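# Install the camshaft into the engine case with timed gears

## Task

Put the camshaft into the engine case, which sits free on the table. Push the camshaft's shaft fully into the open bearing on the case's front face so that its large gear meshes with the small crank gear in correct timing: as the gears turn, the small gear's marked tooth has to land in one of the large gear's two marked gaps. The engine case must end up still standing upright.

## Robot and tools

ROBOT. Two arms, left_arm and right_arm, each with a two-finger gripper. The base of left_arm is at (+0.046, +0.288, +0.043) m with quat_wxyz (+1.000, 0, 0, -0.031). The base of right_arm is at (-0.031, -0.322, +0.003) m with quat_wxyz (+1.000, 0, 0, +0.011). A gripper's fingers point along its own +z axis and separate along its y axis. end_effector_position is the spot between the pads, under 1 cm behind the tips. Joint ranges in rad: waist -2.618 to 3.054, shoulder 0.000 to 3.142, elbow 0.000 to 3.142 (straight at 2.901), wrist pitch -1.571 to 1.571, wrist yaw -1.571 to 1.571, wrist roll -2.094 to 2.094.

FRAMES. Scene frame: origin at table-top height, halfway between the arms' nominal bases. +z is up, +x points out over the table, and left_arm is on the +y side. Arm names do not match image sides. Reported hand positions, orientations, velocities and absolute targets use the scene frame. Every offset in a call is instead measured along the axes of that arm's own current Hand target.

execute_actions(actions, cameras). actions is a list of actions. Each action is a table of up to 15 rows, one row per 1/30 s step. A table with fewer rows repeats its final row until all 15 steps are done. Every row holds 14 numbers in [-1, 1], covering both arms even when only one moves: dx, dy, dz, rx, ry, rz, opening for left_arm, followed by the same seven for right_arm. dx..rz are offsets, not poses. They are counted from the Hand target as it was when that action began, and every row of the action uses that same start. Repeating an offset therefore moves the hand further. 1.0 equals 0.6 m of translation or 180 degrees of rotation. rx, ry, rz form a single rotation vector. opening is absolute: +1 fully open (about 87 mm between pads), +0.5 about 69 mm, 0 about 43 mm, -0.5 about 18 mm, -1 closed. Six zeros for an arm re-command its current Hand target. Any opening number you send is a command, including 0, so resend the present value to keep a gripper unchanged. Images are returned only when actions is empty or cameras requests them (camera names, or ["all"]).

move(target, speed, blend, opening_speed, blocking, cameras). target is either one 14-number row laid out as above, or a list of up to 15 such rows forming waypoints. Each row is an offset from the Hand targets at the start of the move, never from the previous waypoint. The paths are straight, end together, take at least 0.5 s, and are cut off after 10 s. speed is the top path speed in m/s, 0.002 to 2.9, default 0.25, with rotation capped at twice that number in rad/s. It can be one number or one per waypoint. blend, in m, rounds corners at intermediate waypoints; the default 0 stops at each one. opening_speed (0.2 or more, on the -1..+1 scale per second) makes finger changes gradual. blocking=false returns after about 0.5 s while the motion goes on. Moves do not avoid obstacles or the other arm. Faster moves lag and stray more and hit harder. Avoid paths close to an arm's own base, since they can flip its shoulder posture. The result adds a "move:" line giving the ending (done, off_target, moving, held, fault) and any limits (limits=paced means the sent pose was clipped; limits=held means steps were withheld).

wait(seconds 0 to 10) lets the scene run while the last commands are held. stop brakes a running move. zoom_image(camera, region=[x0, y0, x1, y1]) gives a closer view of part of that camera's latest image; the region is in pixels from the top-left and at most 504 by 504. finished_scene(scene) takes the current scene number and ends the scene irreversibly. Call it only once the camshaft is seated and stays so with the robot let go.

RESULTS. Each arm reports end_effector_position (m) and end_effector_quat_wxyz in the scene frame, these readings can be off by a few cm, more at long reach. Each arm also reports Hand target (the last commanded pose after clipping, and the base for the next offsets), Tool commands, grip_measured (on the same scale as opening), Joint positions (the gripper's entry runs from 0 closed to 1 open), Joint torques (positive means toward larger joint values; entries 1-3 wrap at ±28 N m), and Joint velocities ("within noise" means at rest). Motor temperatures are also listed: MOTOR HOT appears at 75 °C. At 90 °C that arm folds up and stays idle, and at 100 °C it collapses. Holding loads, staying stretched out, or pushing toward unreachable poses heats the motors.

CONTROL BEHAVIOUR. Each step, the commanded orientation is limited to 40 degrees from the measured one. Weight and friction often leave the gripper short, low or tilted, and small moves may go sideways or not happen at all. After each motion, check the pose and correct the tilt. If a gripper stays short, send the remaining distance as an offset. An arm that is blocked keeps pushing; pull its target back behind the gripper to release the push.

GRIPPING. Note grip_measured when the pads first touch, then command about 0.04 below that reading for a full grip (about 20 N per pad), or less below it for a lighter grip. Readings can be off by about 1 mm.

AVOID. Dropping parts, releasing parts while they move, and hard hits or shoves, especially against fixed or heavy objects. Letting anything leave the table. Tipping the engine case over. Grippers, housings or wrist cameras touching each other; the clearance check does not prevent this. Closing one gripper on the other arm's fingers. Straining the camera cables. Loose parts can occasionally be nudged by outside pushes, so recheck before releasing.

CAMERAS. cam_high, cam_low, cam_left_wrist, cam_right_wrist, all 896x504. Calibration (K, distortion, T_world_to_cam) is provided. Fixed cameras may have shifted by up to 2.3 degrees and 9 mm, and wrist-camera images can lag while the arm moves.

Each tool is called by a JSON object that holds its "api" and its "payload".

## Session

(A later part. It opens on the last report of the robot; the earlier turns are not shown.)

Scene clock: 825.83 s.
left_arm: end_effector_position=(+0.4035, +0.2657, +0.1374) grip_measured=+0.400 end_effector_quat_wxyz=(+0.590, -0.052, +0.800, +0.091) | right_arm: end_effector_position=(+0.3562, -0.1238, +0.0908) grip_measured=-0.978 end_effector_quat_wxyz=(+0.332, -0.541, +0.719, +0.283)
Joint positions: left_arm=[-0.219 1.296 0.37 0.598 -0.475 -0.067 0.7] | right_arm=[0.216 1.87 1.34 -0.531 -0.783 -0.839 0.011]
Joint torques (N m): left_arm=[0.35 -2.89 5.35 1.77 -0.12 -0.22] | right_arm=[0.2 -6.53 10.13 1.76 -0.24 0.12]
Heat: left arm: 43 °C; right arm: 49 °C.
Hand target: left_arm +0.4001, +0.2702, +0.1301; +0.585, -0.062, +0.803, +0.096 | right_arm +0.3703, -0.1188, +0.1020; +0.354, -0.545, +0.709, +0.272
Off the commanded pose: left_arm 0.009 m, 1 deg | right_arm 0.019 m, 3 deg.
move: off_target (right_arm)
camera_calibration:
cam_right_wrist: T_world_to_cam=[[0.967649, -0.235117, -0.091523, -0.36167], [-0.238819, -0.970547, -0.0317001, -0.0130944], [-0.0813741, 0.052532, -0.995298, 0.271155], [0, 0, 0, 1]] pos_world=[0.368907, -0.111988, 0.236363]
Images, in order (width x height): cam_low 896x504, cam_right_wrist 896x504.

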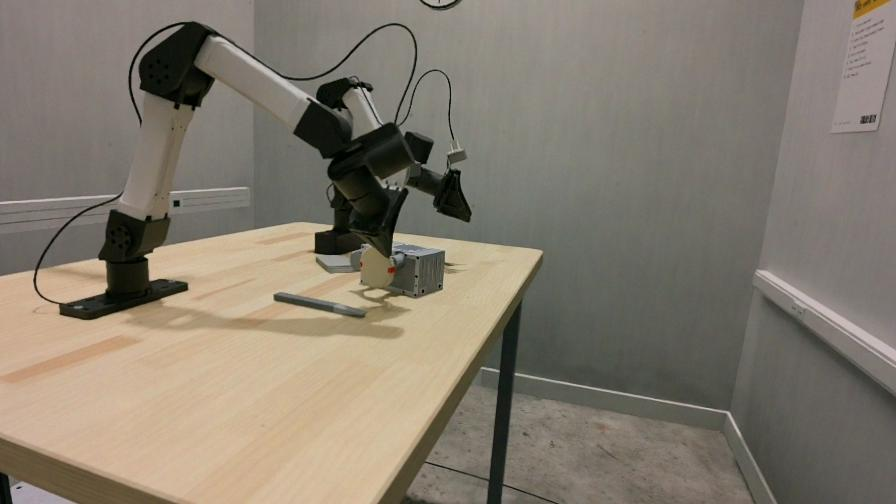

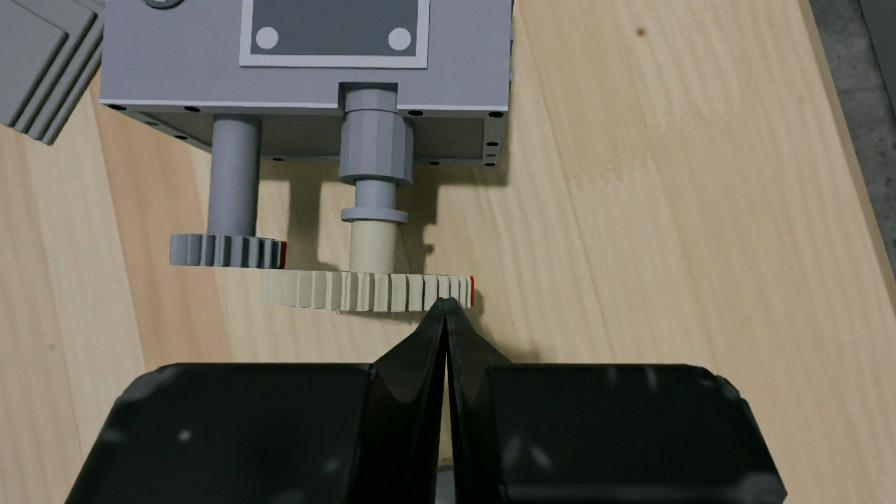

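{"api": "move", "payload": {"target": [0,0,0,0,0,0,0.4,-0.003,0.022,0.004,0,0,0,-1], "speed": 0.04, "cameras": ["cam_right_wrist","cam_low"]}}

{"api": "zoom_image", "payload": {"camera": "cam_low", "region": [300, 205, 460, 305]}}

Scene clock: 837.37 s.
left_arm: end_effector_position=(+0.4035, +0.2657, +0.1374) grip_measured=+0.400 end_effector_quat_wxyz=(+0.590, -0.052, +0.800, +0.091) | right_arm: end_effector_position=(+0.3575, -0.1186, +0.0902) grip_measured=-0.978 end_effector_quat_wxyz=(+0.337, -0.540, +0.719, +0.277)
Joint positions: left_arm=[-0.219 1.296 0.37 0.598 -0.475 -0.067 0.7] | right_arm=[0.233 1.865 1.327 -0.493 -0.764 -0.813 0.011]
Joint torques (N m): left_arm=[0.62 -2.82 5.3 1.77 -0.11 -0.28] | right_arm=[0.84 -9.03 6.34 1.78 -0.3 0.14]
Heat: left arm: 43 °C; right arm: 49 °C.
Hand target: left_arm +0.4001, +0.2702, +0.1301; +0.585, -0.062, +0.803, +0.096 | right_arm +0.3583, -0.1125, +0.1020; +0.354, -0.545, +0.709, +0.272
Off the commanded pose: left_arm 0.009 m, 1 deg | right_arm 0.013 m, 2 deg.
move: off_target (right_arm)
camera_calibration:
cam_right_wrist: T_world_to_cam=[[0.966522, -0.244324, -0.0783683, -0.363646], [-0.247331, -0.968431, -0.0311379, -0.00445076], [-0.0682866, 0.0494783, -0.996438, 0.265456], [0, 0, 0, 1]] pos_world=[0.368498, -0.106292, 0.235873]
Images, in order (width x height): cam_low 896x504, cam_right_wrist 896x504.

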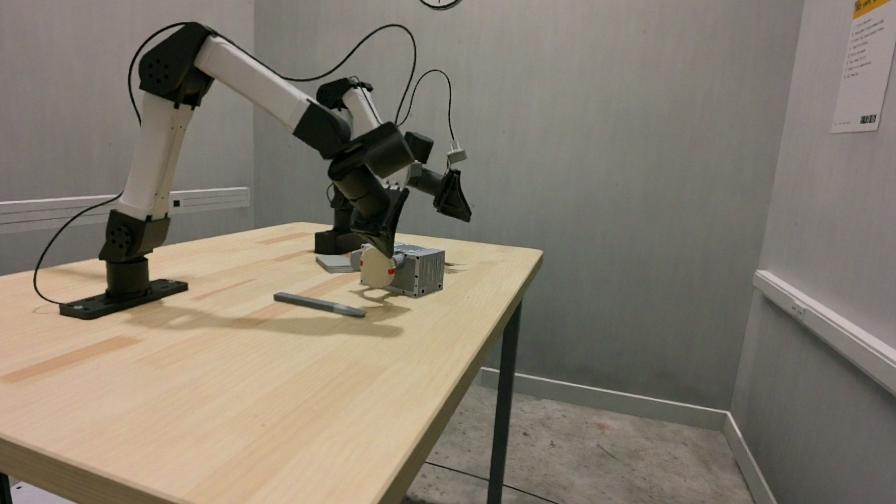

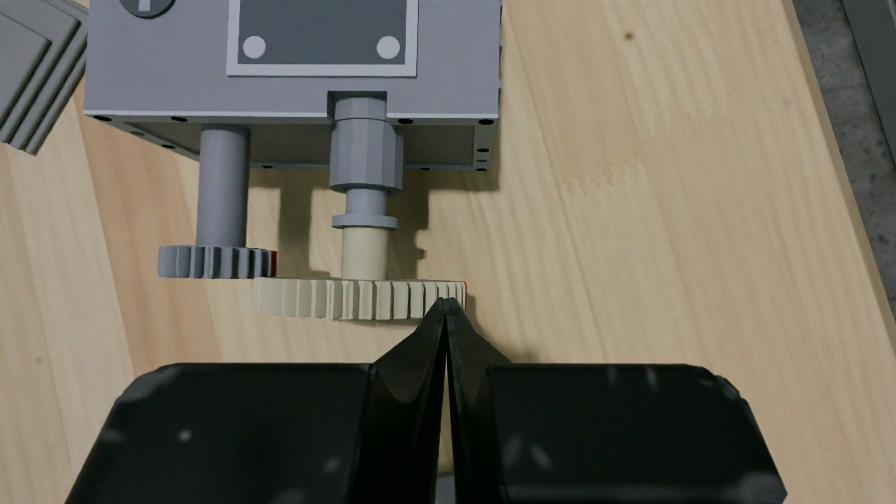

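Scaled by 3.150 from the camera's 896x504 image, which has a finer 1280x720 frame.

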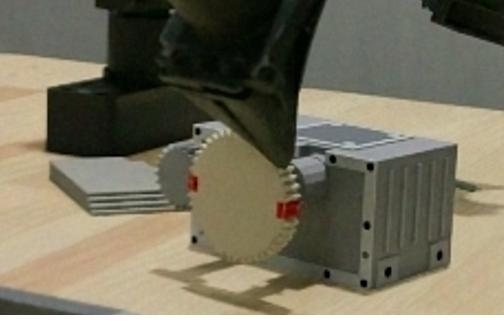

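{"api": "move", "payload": {"target": [0,0,0,0,0,0,0.4,0.0,0.022,0.0,0,0,0,-1], "speed": 0.04, "cameras": ["cam_right_wrist","cam_low"]}}

{"api": "zoom_image", "payload": {"camera": "cam_low", "region": [300, 205, 460, 305]}}

Scene clock: 847.97 s.
left_arm: end_effector_position=(+0.4035, +0.2657, +0.1374) grip_measured=+0.400 end_effector_quat_wxyz=(+0.590, -0.052, +0.800, +0.091) | right_arm: end_effector_position=(+0.3551, -0.1177, +0.0923) grip_measured=-0.978 end_effector_quat_wxyz=(+0.351, -0.544, +0.716, +0.260)
Joint positions: left_arm=[-0.219 1.296 0.37 0.598 -0.475 -0.067 0.7] | right_arm=[0.246 1.823 1.273 -0.434 -0.734 -0.8 0.011]
Joint torques (N m): left_arm=[0.72 -2.89 5.24 1.78 -0.14 -0.23] | right_arm=[1.22 -8.84 6.09 1.49 -0.47 0.21]
Heat: left arm: 43 °C; right arm: 48 °C.
Hand target: left_arm +0.4001, +0.2702, +0.1301; +0.585, -0.062, +0.803, +0.096 | right_arm +0.3456, -0.1091, +0.1021; +0.354, -0.545, +0.709, +0.272
Off the commanded pose: left_arm 0.009 m, 1 deg | right_arm 0.016 m, 2 deg.
move: off_target (right_arm)
camera_calibration:
cam_right_wrist: T_world_to_cam=[[0.966305, -0.255107, -0.034269, -0.366254], [-0.256199, -0.966078, -0.032498, -0.000595551], [-0.0248161, 0.0401826, -0.998884, 0.251052], [0, 0, 0, 1]] pos_world=[0.35999, -0.104097, 0.238202]
Images, in order (width x height): cam_low 896x504, cam_right_wrist 896x504.

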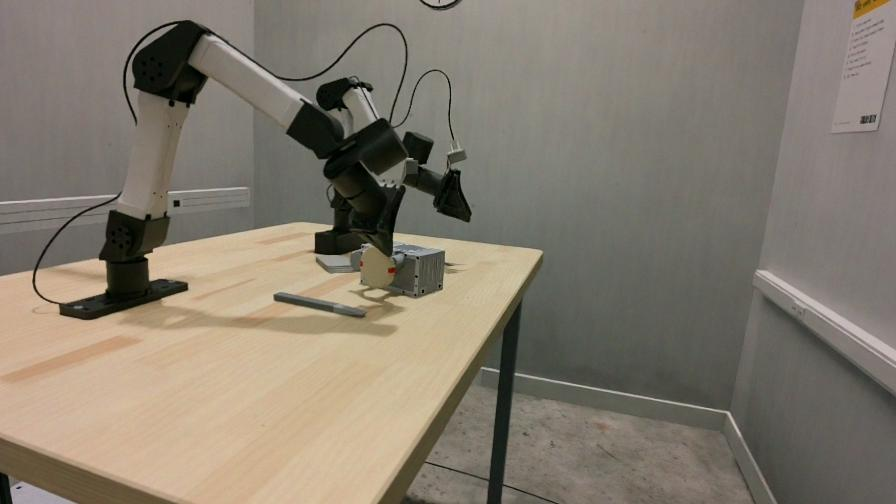

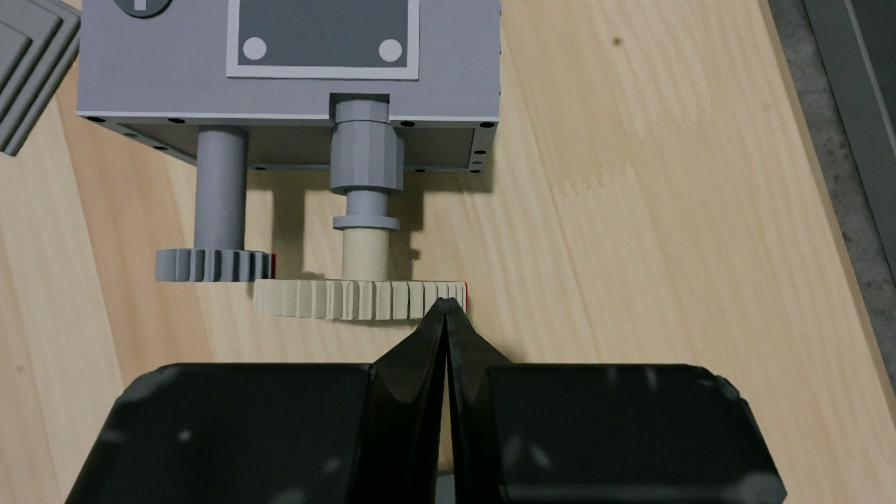

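Scaled by 3.150 from the camera's 896x504 image, which has a finer 1280x720 frame.

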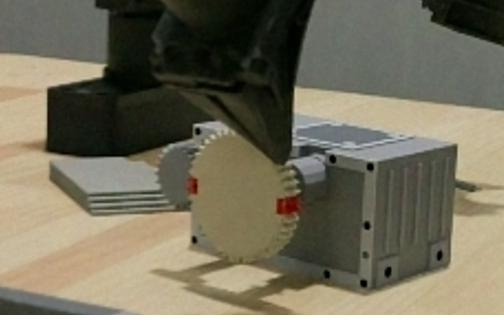

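{"api": "move", "payload": {"target": [0,0,0,0,0,0,0.4,-0.005,0.014,-0.004,0,0,0,-1], "speed": 0.04, "cameras": ["cam_right_wrist","cam_low"]}}

{"api": "zoom_image", "payload": {"camera": "cam_low", "region": [300, 205, 460, 305]}}

Scene clock: 857.13 s.
left_arm: end_effector_position=(+0.4035, +0.2657, +0.1374) grip_measured=+0.400 end_effector_quat_wxyz=(+0.590, -0.052, +0.800, +0.091) | right_arm: end_effector_position=(+0.3537, -0.1183, +0.0952) grip_measured=-0.978 end_effector_quat_wxyz=(+0.357, -0.546, +0.717, +0.247)
Joint positions: left_arm=[-0.219 1.296 0.37 0.598 -0.475 -0.067 0.7] | right_arm=[0.255 1.796 1.25 -0.414 -0.708 -0.794 0.011]
Joint torques (N m): left_arm=[0.53 -2.74 5.34 1.79 -0.11 -0.24] | right_arm=[1.47 -9.01 6.11 1.32 -0.67 0.28]
Heat: left arm: 43 °C; right arm: 48 °C.
Hand target: left_arm +0.4001, +0.2702, +0.1301; +0.585, -0.062, +0.803, +0.096 | right_arm +0.3374, -0.1070, +0.1059; +0.354, -0.545, +0.709, +0.272
Off the commanded pose: left_arm 0.009 m, 1 deg | right_arm 0.022 m, 3 deg.
move: off_target (right_arm)
camera_calibration:
cam_right_wrist: T_world_to_cam=[[0.964136, -0.265276, -0.00843354, -0.367874], [-0.265408, -0.963781, -0.0261614, 0.00154466], [-0.00118809, 0.0274615, -0.999622, 0.24408], [0, 0, 0, 1]] pos_world=[0.35538, -0.102802, 0.240926]
Images, in order (width x height): cam_low 896x504, cam_right_wrist 896x504.

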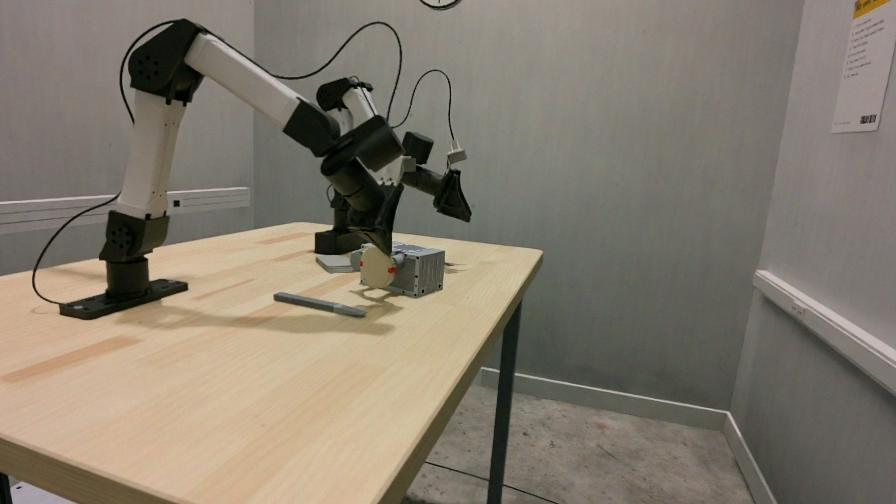

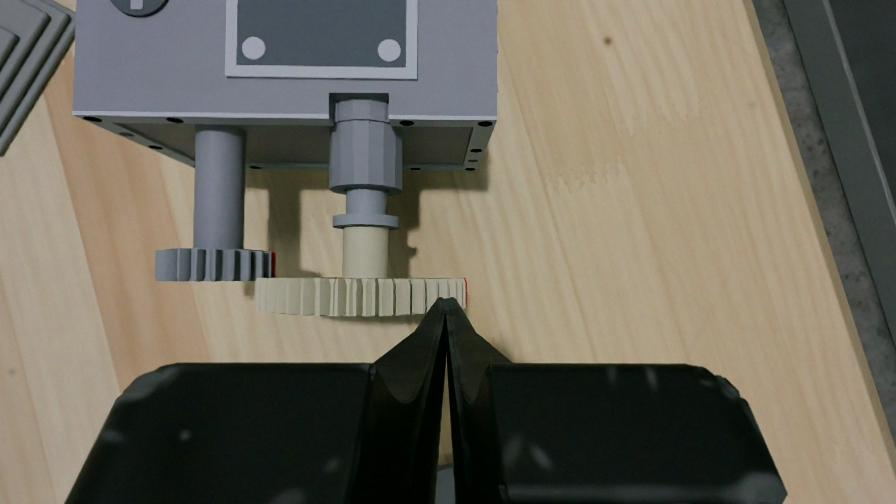

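Scaled by 3.150 from the camera's 896x504 image, which has a finer 1280x720 frame.

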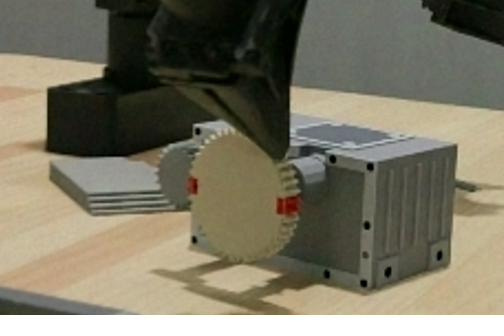

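{"api": "move", "payload": {"target": [0,0,0,0,0,0,0.4,0.0,0.016,0.0,0,0,0,-1], "speed": 0.04, "cameras": ["cam_right_wrist","cam_low"]}}

{"api": "zoom_image", "payload": {"camera": "cam_low", "region": [300, 205, 460, 305]}}

Scene clock: 864.57 s.
left_arm: end_effector_position=(+0.4035, +0.2657, +0.1374) grip_measured=+0.400 end_effector_quat_wxyz=(+0.590, -0.052, +0.800, +0.091) | right_arm: end_effector_position=(+0.3495, -0.1174, +0.0968) grip_measured=-0.978 end_effector_quat_wxyz=(+0.364, -0.546, +0.716, +0.239)
Joint positions: left_arm=[-0.219 1.296 0.37 0.598 -0.475 -0.067 0.7] | right_arm=[0.266 1.765 1.213 -0.383 -0.689 -0.781 0.011]
Joint torques (N m): left_arm=[0.49 -2.71 5.33 1.79 -0.11 -0.26] | right_arm=[1.7 -8.79 5.98 1.22 -0.77 0.33]
Motor temperatures (°C): left_arm=[22 27 32 43 23 22 22] | right_arm=[23 37 47 33 24 24 23]
Heat: left arm: 43 °C; right arm: 47 °C.
Hand target: left_arm +0.4001, +0.2702, +0.1301; +0.585, -0.062, +0.803, +0.096 | right_arm +0.3282, -0.1047, +0.1059; +0.354, -0.545, +0.709, +0.272
Off the commanded pose: left_arm 0.009 m, 1 deg | right_arm 0.027 m, 4 deg.
move: off_target (right_arm)
camera_calibration:
cam_right_wrist: T_world_to_cam=[[0.961848, -0.273356, 0.0111283, -0.365637], [-0.272993, -0.96165, -0.0265157, 0.00426421], [0.0179497, 0.0224661, -0.999586, 0.238456], [0, 0, 0, 1]] pos_world=[0.348571, -0.101206, 0.242539]
Images, in order (width x height): cam_low 896x504, cam_right_wrist 896x504.

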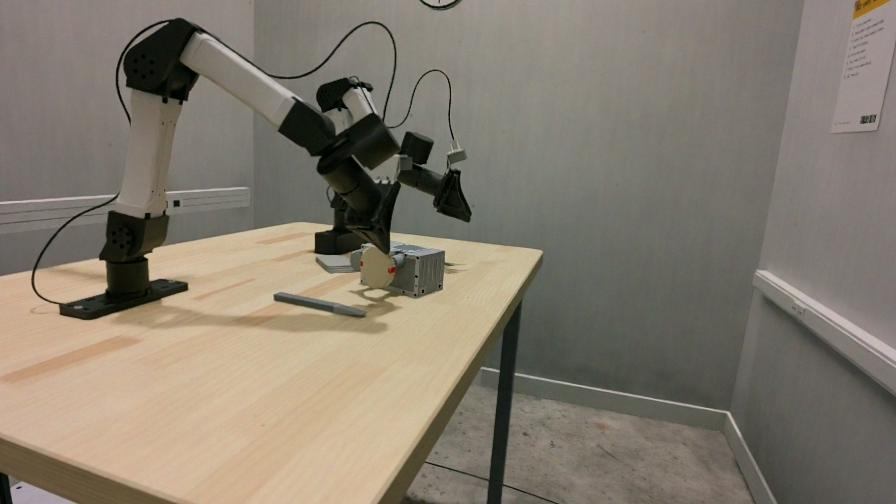

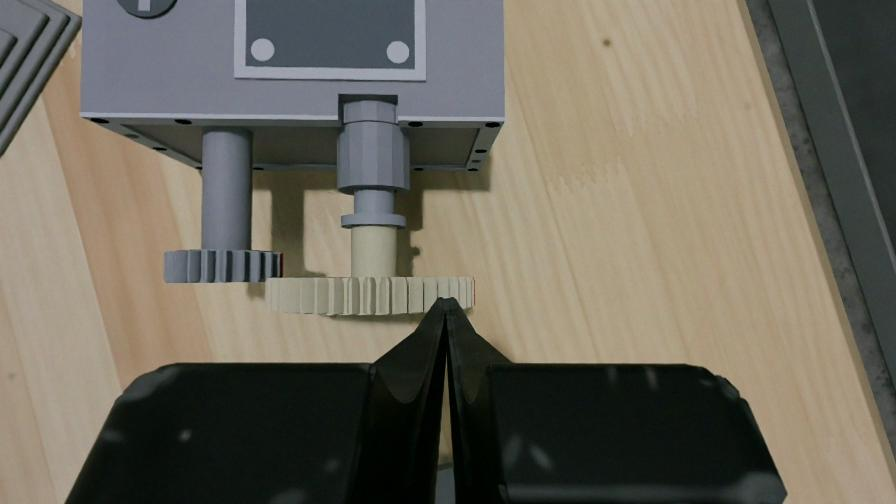

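Scaled by 3.150 from the camera's 896x504 image, which has a finer 1280x720 frame.

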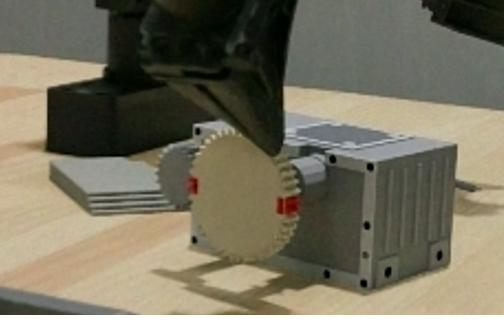

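{"api": "move", "payload": {"target": [0,0,0,0,0,0,0.4,-0.012,0.0,-0.009,0,0,0,-1], "speed": 0.04, "cameras": ["cam_right_wrist","cam_low"]}}

{"api": "zoom_image", "payload": {"camera": "cam_low", "region": [300, 205, 460, 305]}}

Scene clock: 873.83 s.
left_arm: end_effector_position=(+0.4035, +0.2657, +0.1374) grip_measured=+0.400 end_effector_quat_wxyz=(+0.590, -0.052, +0.800, +0.091) | right_arm: end_effector_position=(+0.3454, -0.1157, +0.1008) grip_measured=-0.978 end_effector_quat_wxyz=(+0.362, -0.545, +0.716, +0.243)
Joint positions: left_arm=[-0.219 1.296 0.37 0.598 -0.475 -0.067 0.7] | right_arm=[0.271 1.752 1.213 -0.397 -0.692 -0.774 0.011]
Joint torques (N m): left_arm=[0.65 -2.93 5.26 1.75 -0.09 -0.31] | right_arm=[1.37 -8.57 8.18 1.01 -0.72 0.27]
Heat: left arm: 43 °C; right arm: 46 °C.
Hand target: left_arm +0.4001, +0.2702, +0.1301; +0.585, -0.062, +0.803, +0.096 | right_arm +0.3281, -0.1046, +0.1149; +0.354, -0.545, +0.709, +0.272
Off the commanded pose: left_arm 0.009 m, 1 deg | right_arm 0.025 m, 4 deg.
move: off_target (right_arm)
camera_calibration:
cam_right_wrist: T_world_to_cam=[[0.962648, -0.270735, 0.0031968, -0.360391], [-0.270533, -0.962273, -0.0290171, 0.00416487], [0.0109321, 0.0270684, -0.999574, 0.245363], [0, 0, 0, 1]] pos_world=[0.345374, -0.100204, 0.246531]
Images, in order (width x height): cam_low 896x504, cam_right_wrist 896x504.

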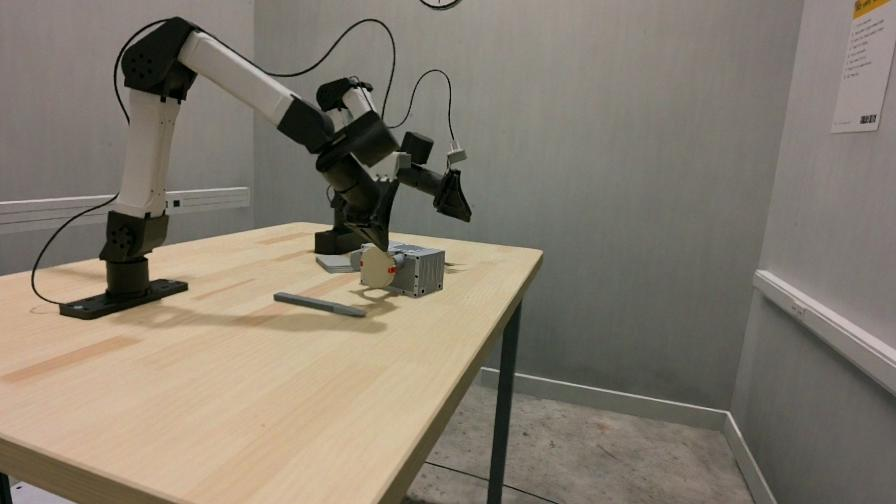

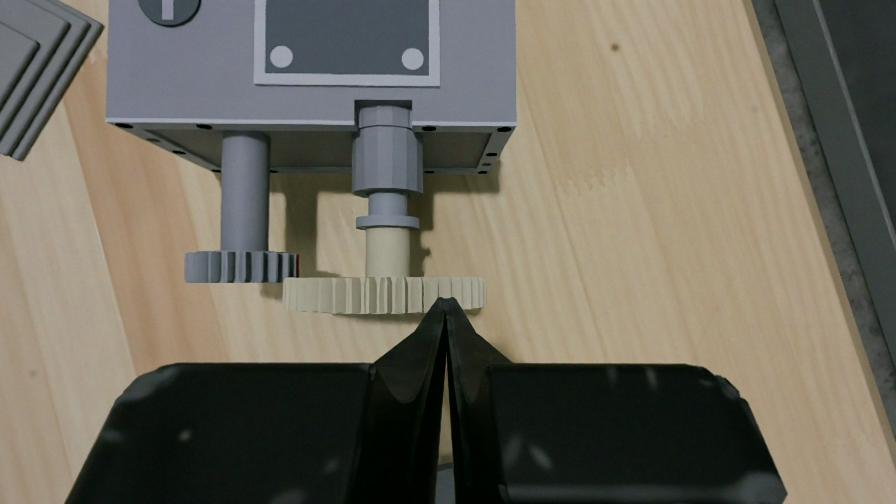

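Scaled by 3.150 from the camera's 896x504 image, which has a finer 1280x720 frame.

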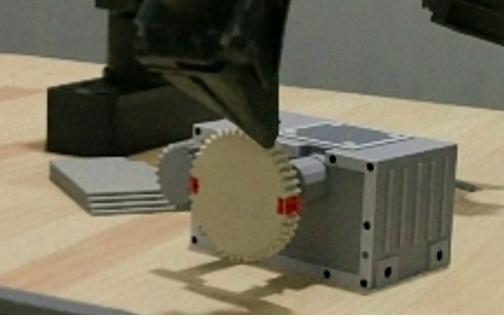

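{"api": "move", "payload": {"target": [[0,0,0,0,0,0,0.4,-0.016,0.0,-0.012,0,0,0,-1],[0,0,0,0,0,0,0.4,-0.012,0.012,-0.009,0,0,0,-1]], "speed": 0.04, "cameras": ["cam_right_wrist","cam_low"]}}

{"api": "zoom_image", "payload": {"camera": "cam_low", "region": [300, 205, 460, 305]}}

Scene clock: 882.60 s.
left_arm: end_effector_position=(+0.4035, +0.2657, +0.1374) grip_measured=+0.400 end_effector_quat_wxyz=(+0.590, -0.052, +0.800, +0.091) | right_arm: end_effector_position=(+0.3229, -0.1068, +0.1127) grip_measured=-0.978 end_effector_quat_wxyz=(+0.341, -0.544, +0.718, +0.269)
Joint positions: left_arm=[-0.219 1.296 0.37 0.598 -0.475 -0.067 0.7] | right_arm=[0.297 1.714 1.226 -0.487 -0.718 -0.749 0.011]
Joint torques (N m): left_arm=[0.47 -2.78 5.27 1.77 -0.14 -0.28] | right_arm=[0.28 -7.94 6.83 1.7 -0.39 0.11]
Heat: left arm: 43 °C; right arm: 46 °C.
Hand target: left_arm +0.4001, +0.2702, +0.1301; +0.585, -0.062, +0.803, +0.096 | right_arm +0.3212, -0.1027, +0.1239; +0.354, -0.545, +0.709, +0.272
Off the commanded pose: left_arm 0.009 m, 1 deg | right_arm 0.012 m, 2 deg.
move: off_target (right_arm)
camera_calibration:
cam_right_wrist: T_world_to_cam=[[0.967409, -0.245934, -0.060298, -0.328059], [-0.247861, -0.968426, -0.0267602, -0.00126762], [-0.0518129, 0.0408335, -0.997822, 0.278813], [0, 0, 0, 1]] pos_world=[0.331499, -0.0932934, 0.25839]
Images, in order (width x height): cam_low 896x504, cam_right_wrist 896x504.

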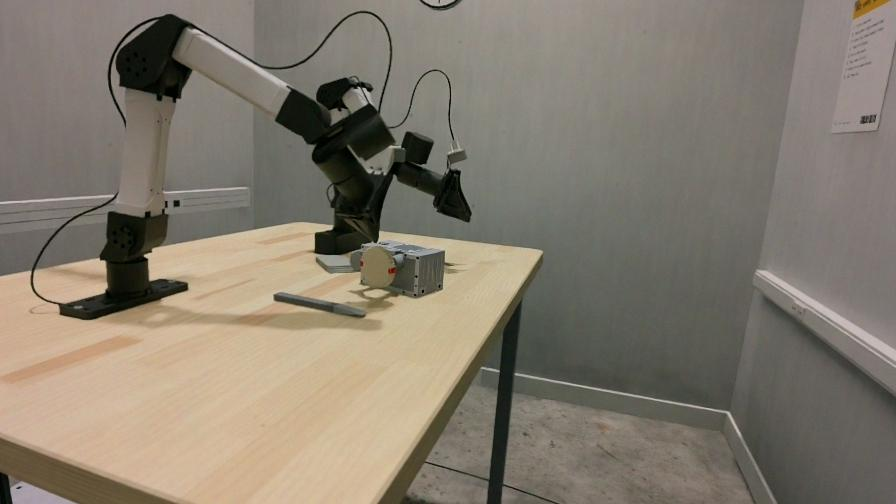

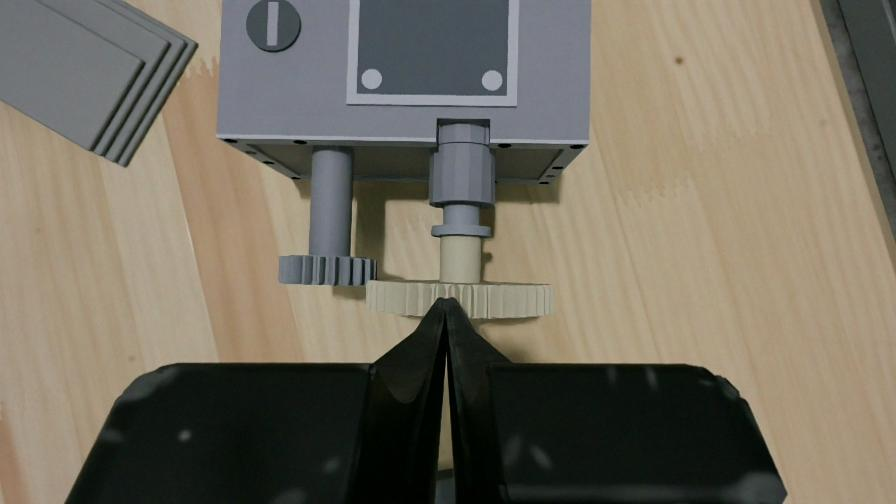

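Scaled by 3.150 from the camera's 896x504 image, which has a finer 1280x720 frame.

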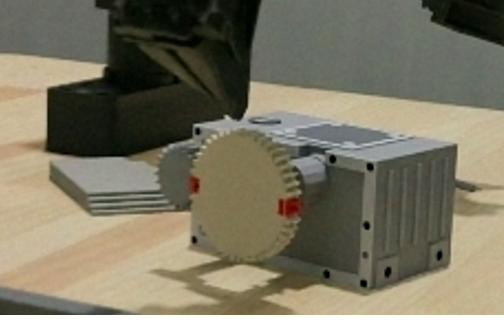

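{"api": "move", "payload": {"target": [[0,0,0,0,0,0,0.4,0,-0.022,0,0,0,0,-1],[0,0,0,0,0,0,0.4,0.013,-0.022,0.010,0,0,0,-1]], "speed": 0.04, "cameras": ["cam_right_wrist","cam_low"]}}

{"api": "zoom_image", "payload": {"camera": "cam_low", "region": [300, 205, 460, 305]}}

Scene clock: 893.57 s.
left_arm: end_effector_position=(+0.4035, +0.2657, +0.1374) grip_measured=+0.400 end_effector_quat_wxyz=(+0.590, -0.052, +0.800, +0.091) | right_arm: end_effector_position=(+0.3270, -0.1081, +0.1087) grip_measured=-0.978 end_effector_quat_wxyz=(+0.337, -0.541, +0.721, +0.272)
Joint positions: left_arm=[-0.219 1.296 0.37 0.598 -0.475 -0.067 0.7] | right_arm=[0.288 1.737 1.24 -0.489 -0.725 -0.752 0.011]
Joint torques (N m): left_arm=[0.49 -2.86 5.29 1.78 -0.13 -0.31] | right_arm=[-0.68 -5.81 7.76 1.87 -0.45 -0.09]
Heat: left arm: 43 °C; right arm: 47 °C.
Hand target: left_arm +0.4001, +0.2702, +0.1301; +0.585, -0.062, +0.803, +0.096 | right_arm +0.3339, -0.1060, +0.1140; +0.354, -0.545, +0.709, +0.272
Off the commanded pose: left_arm 0.009 m, 1 deg | right_arm 0.009 m, 2 deg.
move: done
camera_calibration:
cam_right_wrist: T_world_to_cam=[[0.966054, -0.248443, -0.0708152, -0.331364], [-0.250691, -0.967751, -0.0247148, -0.000799115], [-0.0623913, 0.0416286, -0.997183, 0.278555], [0, 0, 0, 1]] pos_world=[0.337295, -0.0946943, 0.254285]
Images, in order (width x height): cam_low 896x504, cam_right_wrist 896x504.

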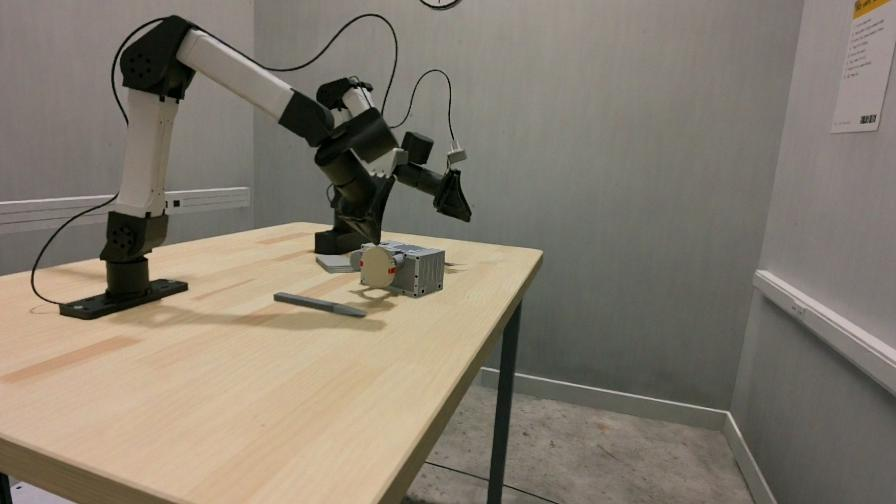

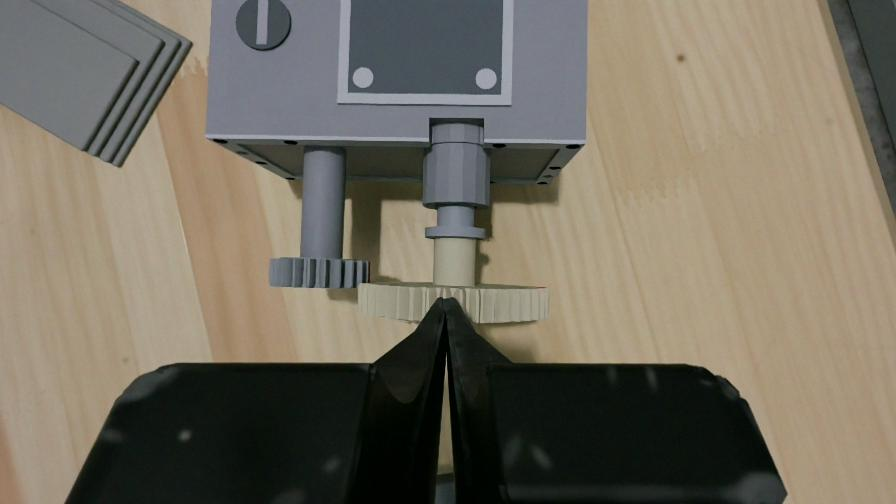

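Scaled by 3.150 from the camera's 896x504 image, which has a finer 1280x720 frame.

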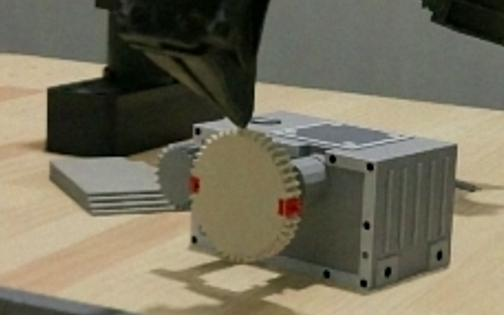

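{"api": "move", "payload": {"target": [[0,0,0,0,0,0,0.4,0,-0.016,0,0,0,0,-1],[0,0,0,0,0,0,0.4,0.0095,-0.016,0.007,0,0,0,-1]], "speed": 0.04, "cameras": ["cam_right_wrist","cam_low"]}}

{"api": "zoom_image", "payload": {"camera": "cam_low", "region": [300, 205, 460, 305]}}

Scene clock: 900.77 s.
left_arm: end_effector_position=(+0.4035, +0.2657, +0.1374) grip_measured=+0.400 end_effector_quat_wxyz=(+0.590, -0.052, +0.800, +0.091) | right_arm: end_effector_position=(+0.3328, -0.1076, +0.1072) grip_measured=-0.978 end_effector_quat_wxyz=(+0.340, -0.542, +0.715, +0.281)
Joint positions: left_arm=[-0.219 1.296 0.37 0.598 -0.475 -0.067 0.7] | right_arm=[0.275 1.764 1.258 -0.485 -0.754 -0.765 0.011]
Joint torques (N m): left_arm=[0.49 -2.93 5.41 1.8 -0.12 -0.28] | right_arm=[-0.8 -5.09 7.8 1.91 -0.25 -0.13]
Heat: left arm: 43 °C; right arm: 47 °C.
Hand target: left_arm +0.4001, +0.2702, +0.1301; +0.585, -0.062, +0.803, +0.096 | right_arm +0.3433, -0.1085, +0.1071; +0.354, -0.545, +0.709, +0.272
Off the commanded pose: left_arm 0.009 m, 1 deg | right_arm 0.010 m, 2 deg.
move: done
camera_calibration:
cam_right_wrist: T_world_to_cam=[[0.968702, -0.235994, -0.0769631, -0.335765], [-0.239725, -0.969871, -0.0433806, -0.000743036], [-0.0644067, 0.0604729, -0.99609, 0.279929], [0, 0, 0, 1]] pos_world=[0.343108, -0.0968873, 0.252961]
Images, in order (width x height): cam_low 896x504, cam_right_wrist 896x504.

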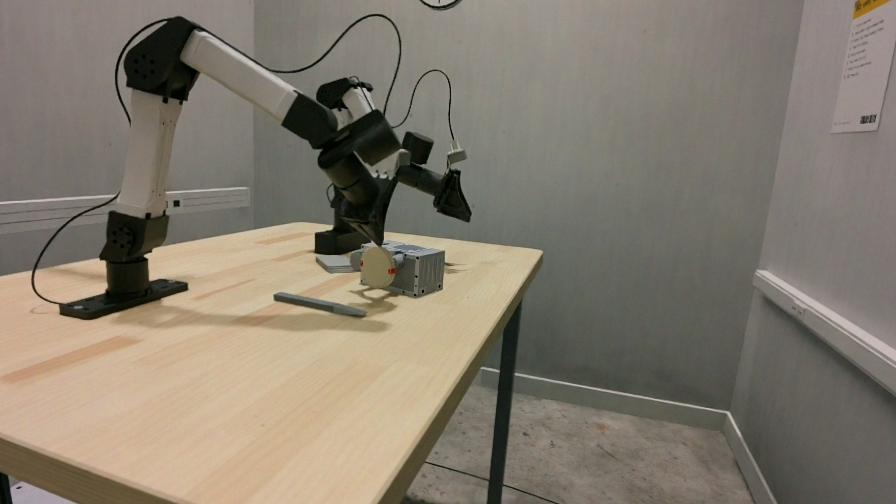

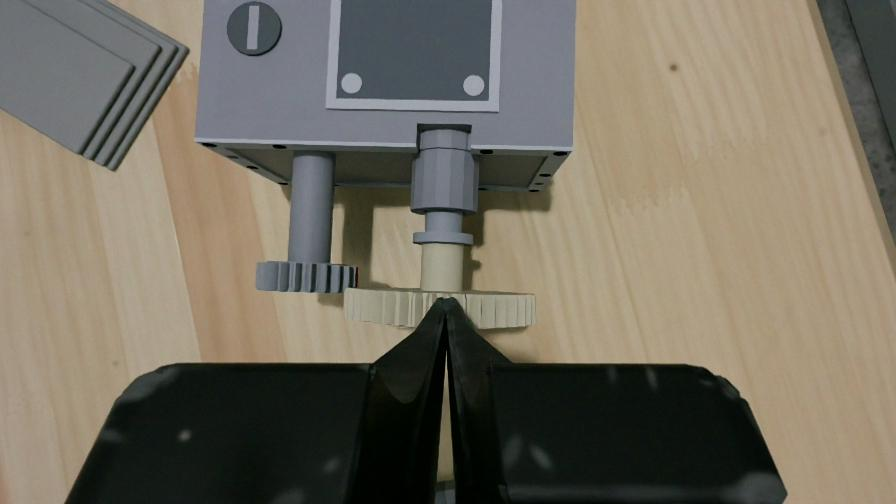

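Scaled by 3.150 from the camera's 896x504 image, which has a finer 1280x720 frame.

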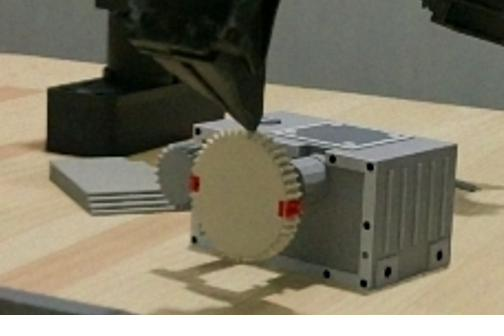

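{"api": "move", "payload": {"target": [[0,0,0,0,0,0,0.4,0.006,0,0.005,0,0,0,-1],[0,0,0,0,0,0,0.4,0.006,0.035,0.005,0,0,0,-1]], "speed": 0.04, "cameras": ["cam_right_wrist","cam_low"]}}

{"api": "zoom_image", "payload": {"camera": "cam_low", "region": [300, 205, 460, 305]}}

Scene clock: 909.27 s.
left_arm: end_effector_position=(+0.4035, +0.2657, +0.1374) grip_measured=+0.400 end_effector_quat_wxyz=(+0.590, -0.052, +0.800, +0.091) | right_arm: end_effector_position=(+0.3295, -0.1052, +0.1065) grip_measured=-0.977 end_effector_quat_wxyz=(+0.362, -0.545, +0.705, +0.275)
Joint positions: left_arm=[-0.219 1.296 0.37 0.598 -0.475 -0.067 0.7] | right_arm=[0.284 1.724 1.184 -0.393 -0.751 -0.752 0.011]
Joint torques (N m): left_arm=[0.47 -2.97 5.33 1.79 -0.16 -0.28] | right_arm=[1.1 -6.52 5.48 1.62 -0.08 0.11]
Heat: left arm: 43 °C; right arm: 46 °C.
Hand target: left_arm +0.4001, +0.2702, +0.1301; +0.585, -0.062, +0.803, +0.096 | right_arm +0.3229, -0.1029, +0.1022; +0.354, -0.545, +0.709, +0.272
Off the commanded pose: left_arm 0.009 m, 1 deg | right_arm 0.008 m, 1 deg.
move: done
camera_calibration:
cam_right_wrist: T_world_to_cam=[[0.970992, -0.236297, -0.0365884, -0.337143], [-0.238376, -0.968601, -0.0706372, 0.00322344], [-0.0187482, 0.0773099, -0.996831, 0.26571], [0, 0, 0, 1]] pos_world=[0.333113, -0.0970855, 0.25276]
Images, in order (width x height): cam_low 896x504, cam_right_wrist 896x504.

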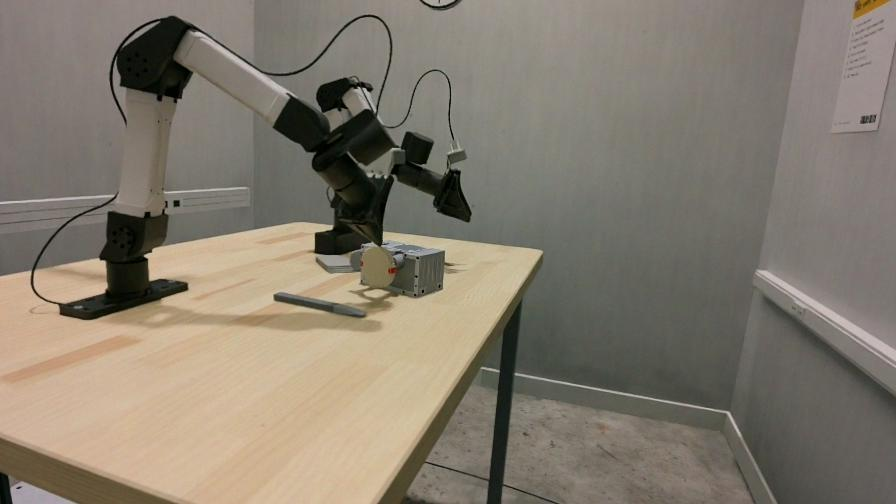

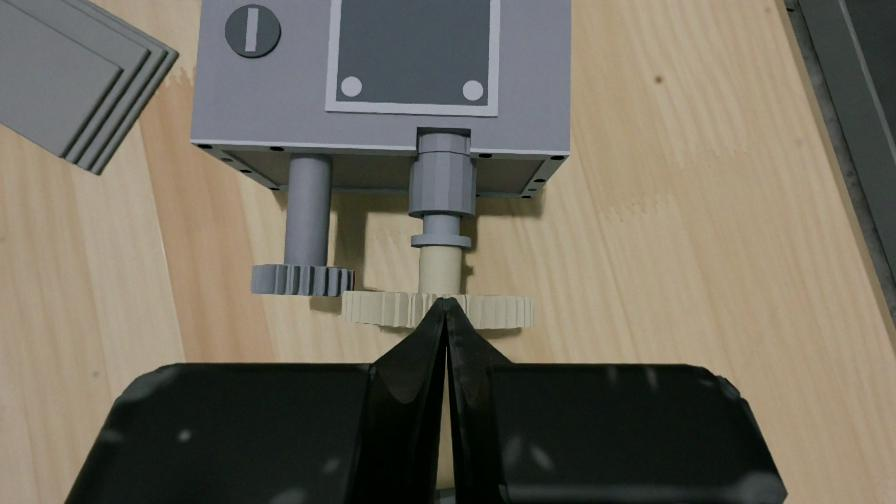

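Scaled by 3.150 from the camera's 896x504 image, which has a finer 1280x720 frame.

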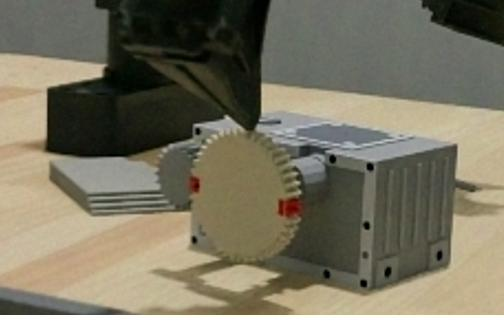

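{"api": "move", "payload": {"target": [0,0,0,0,0,0,0.4,0.005,0.022,0.004,0,0,0,-1], "speed": 0.04, "cameras": ["cam_right_wrist","cam_low"]}}

{"api": "zoom_image", "payload": {"camera": "cam_low", "region": [300, 205, 460, 305]}}

Scene clock: 915.80 s.
left_arm: end_effector_position=(+0.4035, +0.2657, +0.1374) grip_measured=+0.400 end_effector_quat_wxyz=(+0.590, -0.052, +0.800, +0.091) | right_arm: end_effector_position=(+0.3284, -0.1050, +0.1063) grip_measured=-0.977 end_effector_quat_wxyz=(+0.378, -0.547, +0.702, +0.255)
Joint positions: left_arm=[-0.219 1.296 0.37 0.598 -0.475 -0.067 0.7] | right_arm=[0.298 1.686 1.127 -0.323 -0.712 -0.738 0.011]
Joint torques (N m): left_arm=[0.54 -2.95 5.29 1.76 -0.1 -0.24] | right_arm=[1.65 -6.2 5.16 1.35 -0.3 0.23]
Heat: left arm: 43 °C; right arm: 46 °C.
Hand target: left_arm +0.4001, +0.2702, +0.1301; +0.585, -0.062, +0.803, +0.096 | right_arm +0.3103, -0.0995, +0.0985; +0.354, -0.545, +0.709, +0.272
Off the commanded pose: left_arm 0.009 m, 1 deg | right_arm 0.021 m, 3 deg.
move: off_target (right_arm)
camera_calibration:
cam_right_wrist: T_world_to_cam=[[0.967257, -0.253521, 0.0118967, -0.34181], [-0.25203, -0.964982, -0.0727331, 0.00839973], [0.0299195, 0.0673533, -0.99728, 0.24859], [0, 0, 0, 1]] pos_world=[0.325298, -0.0952939, 0.252591]
Images, in order (width x height): cam_low 896x504, cam_right_wrist 896x504.

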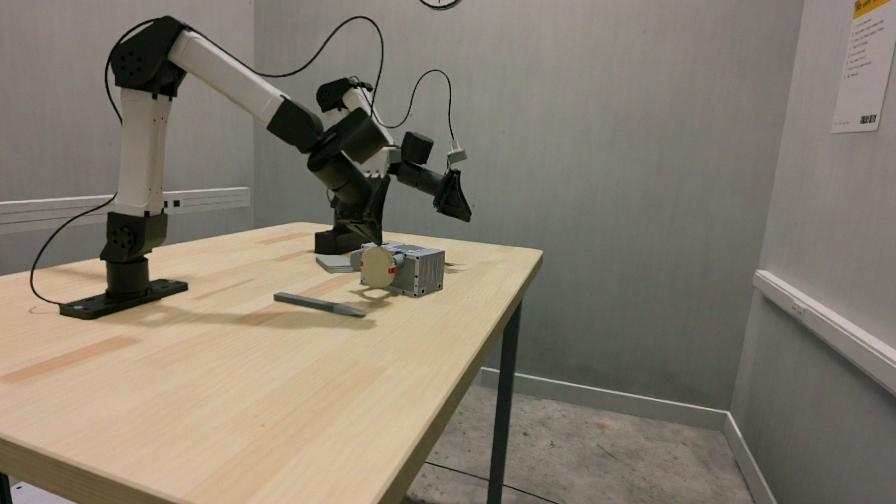

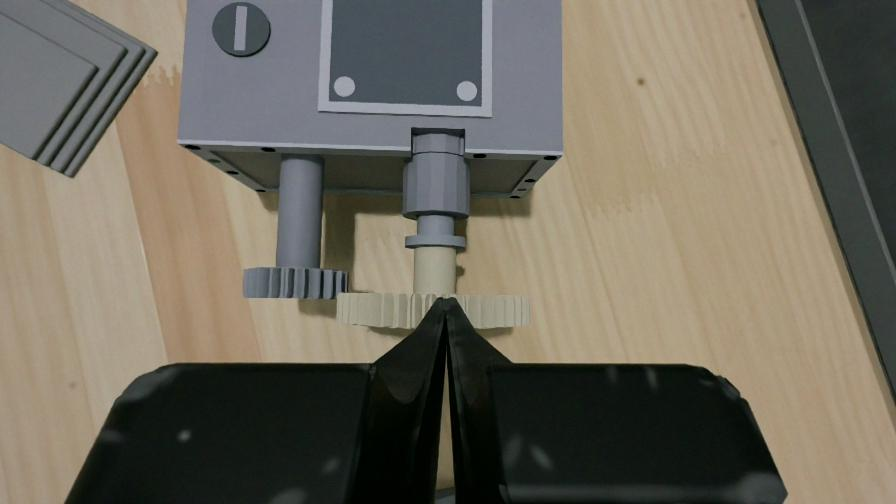

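Scaled by 3.150 from the camera's 896x504 image, which has a finer 1280x720 frame.

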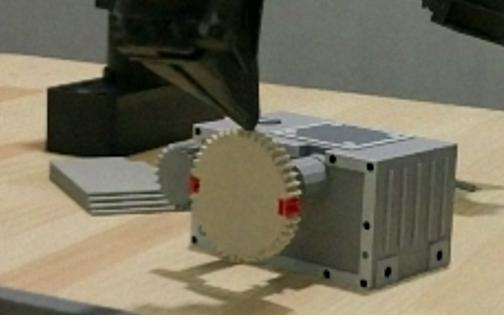

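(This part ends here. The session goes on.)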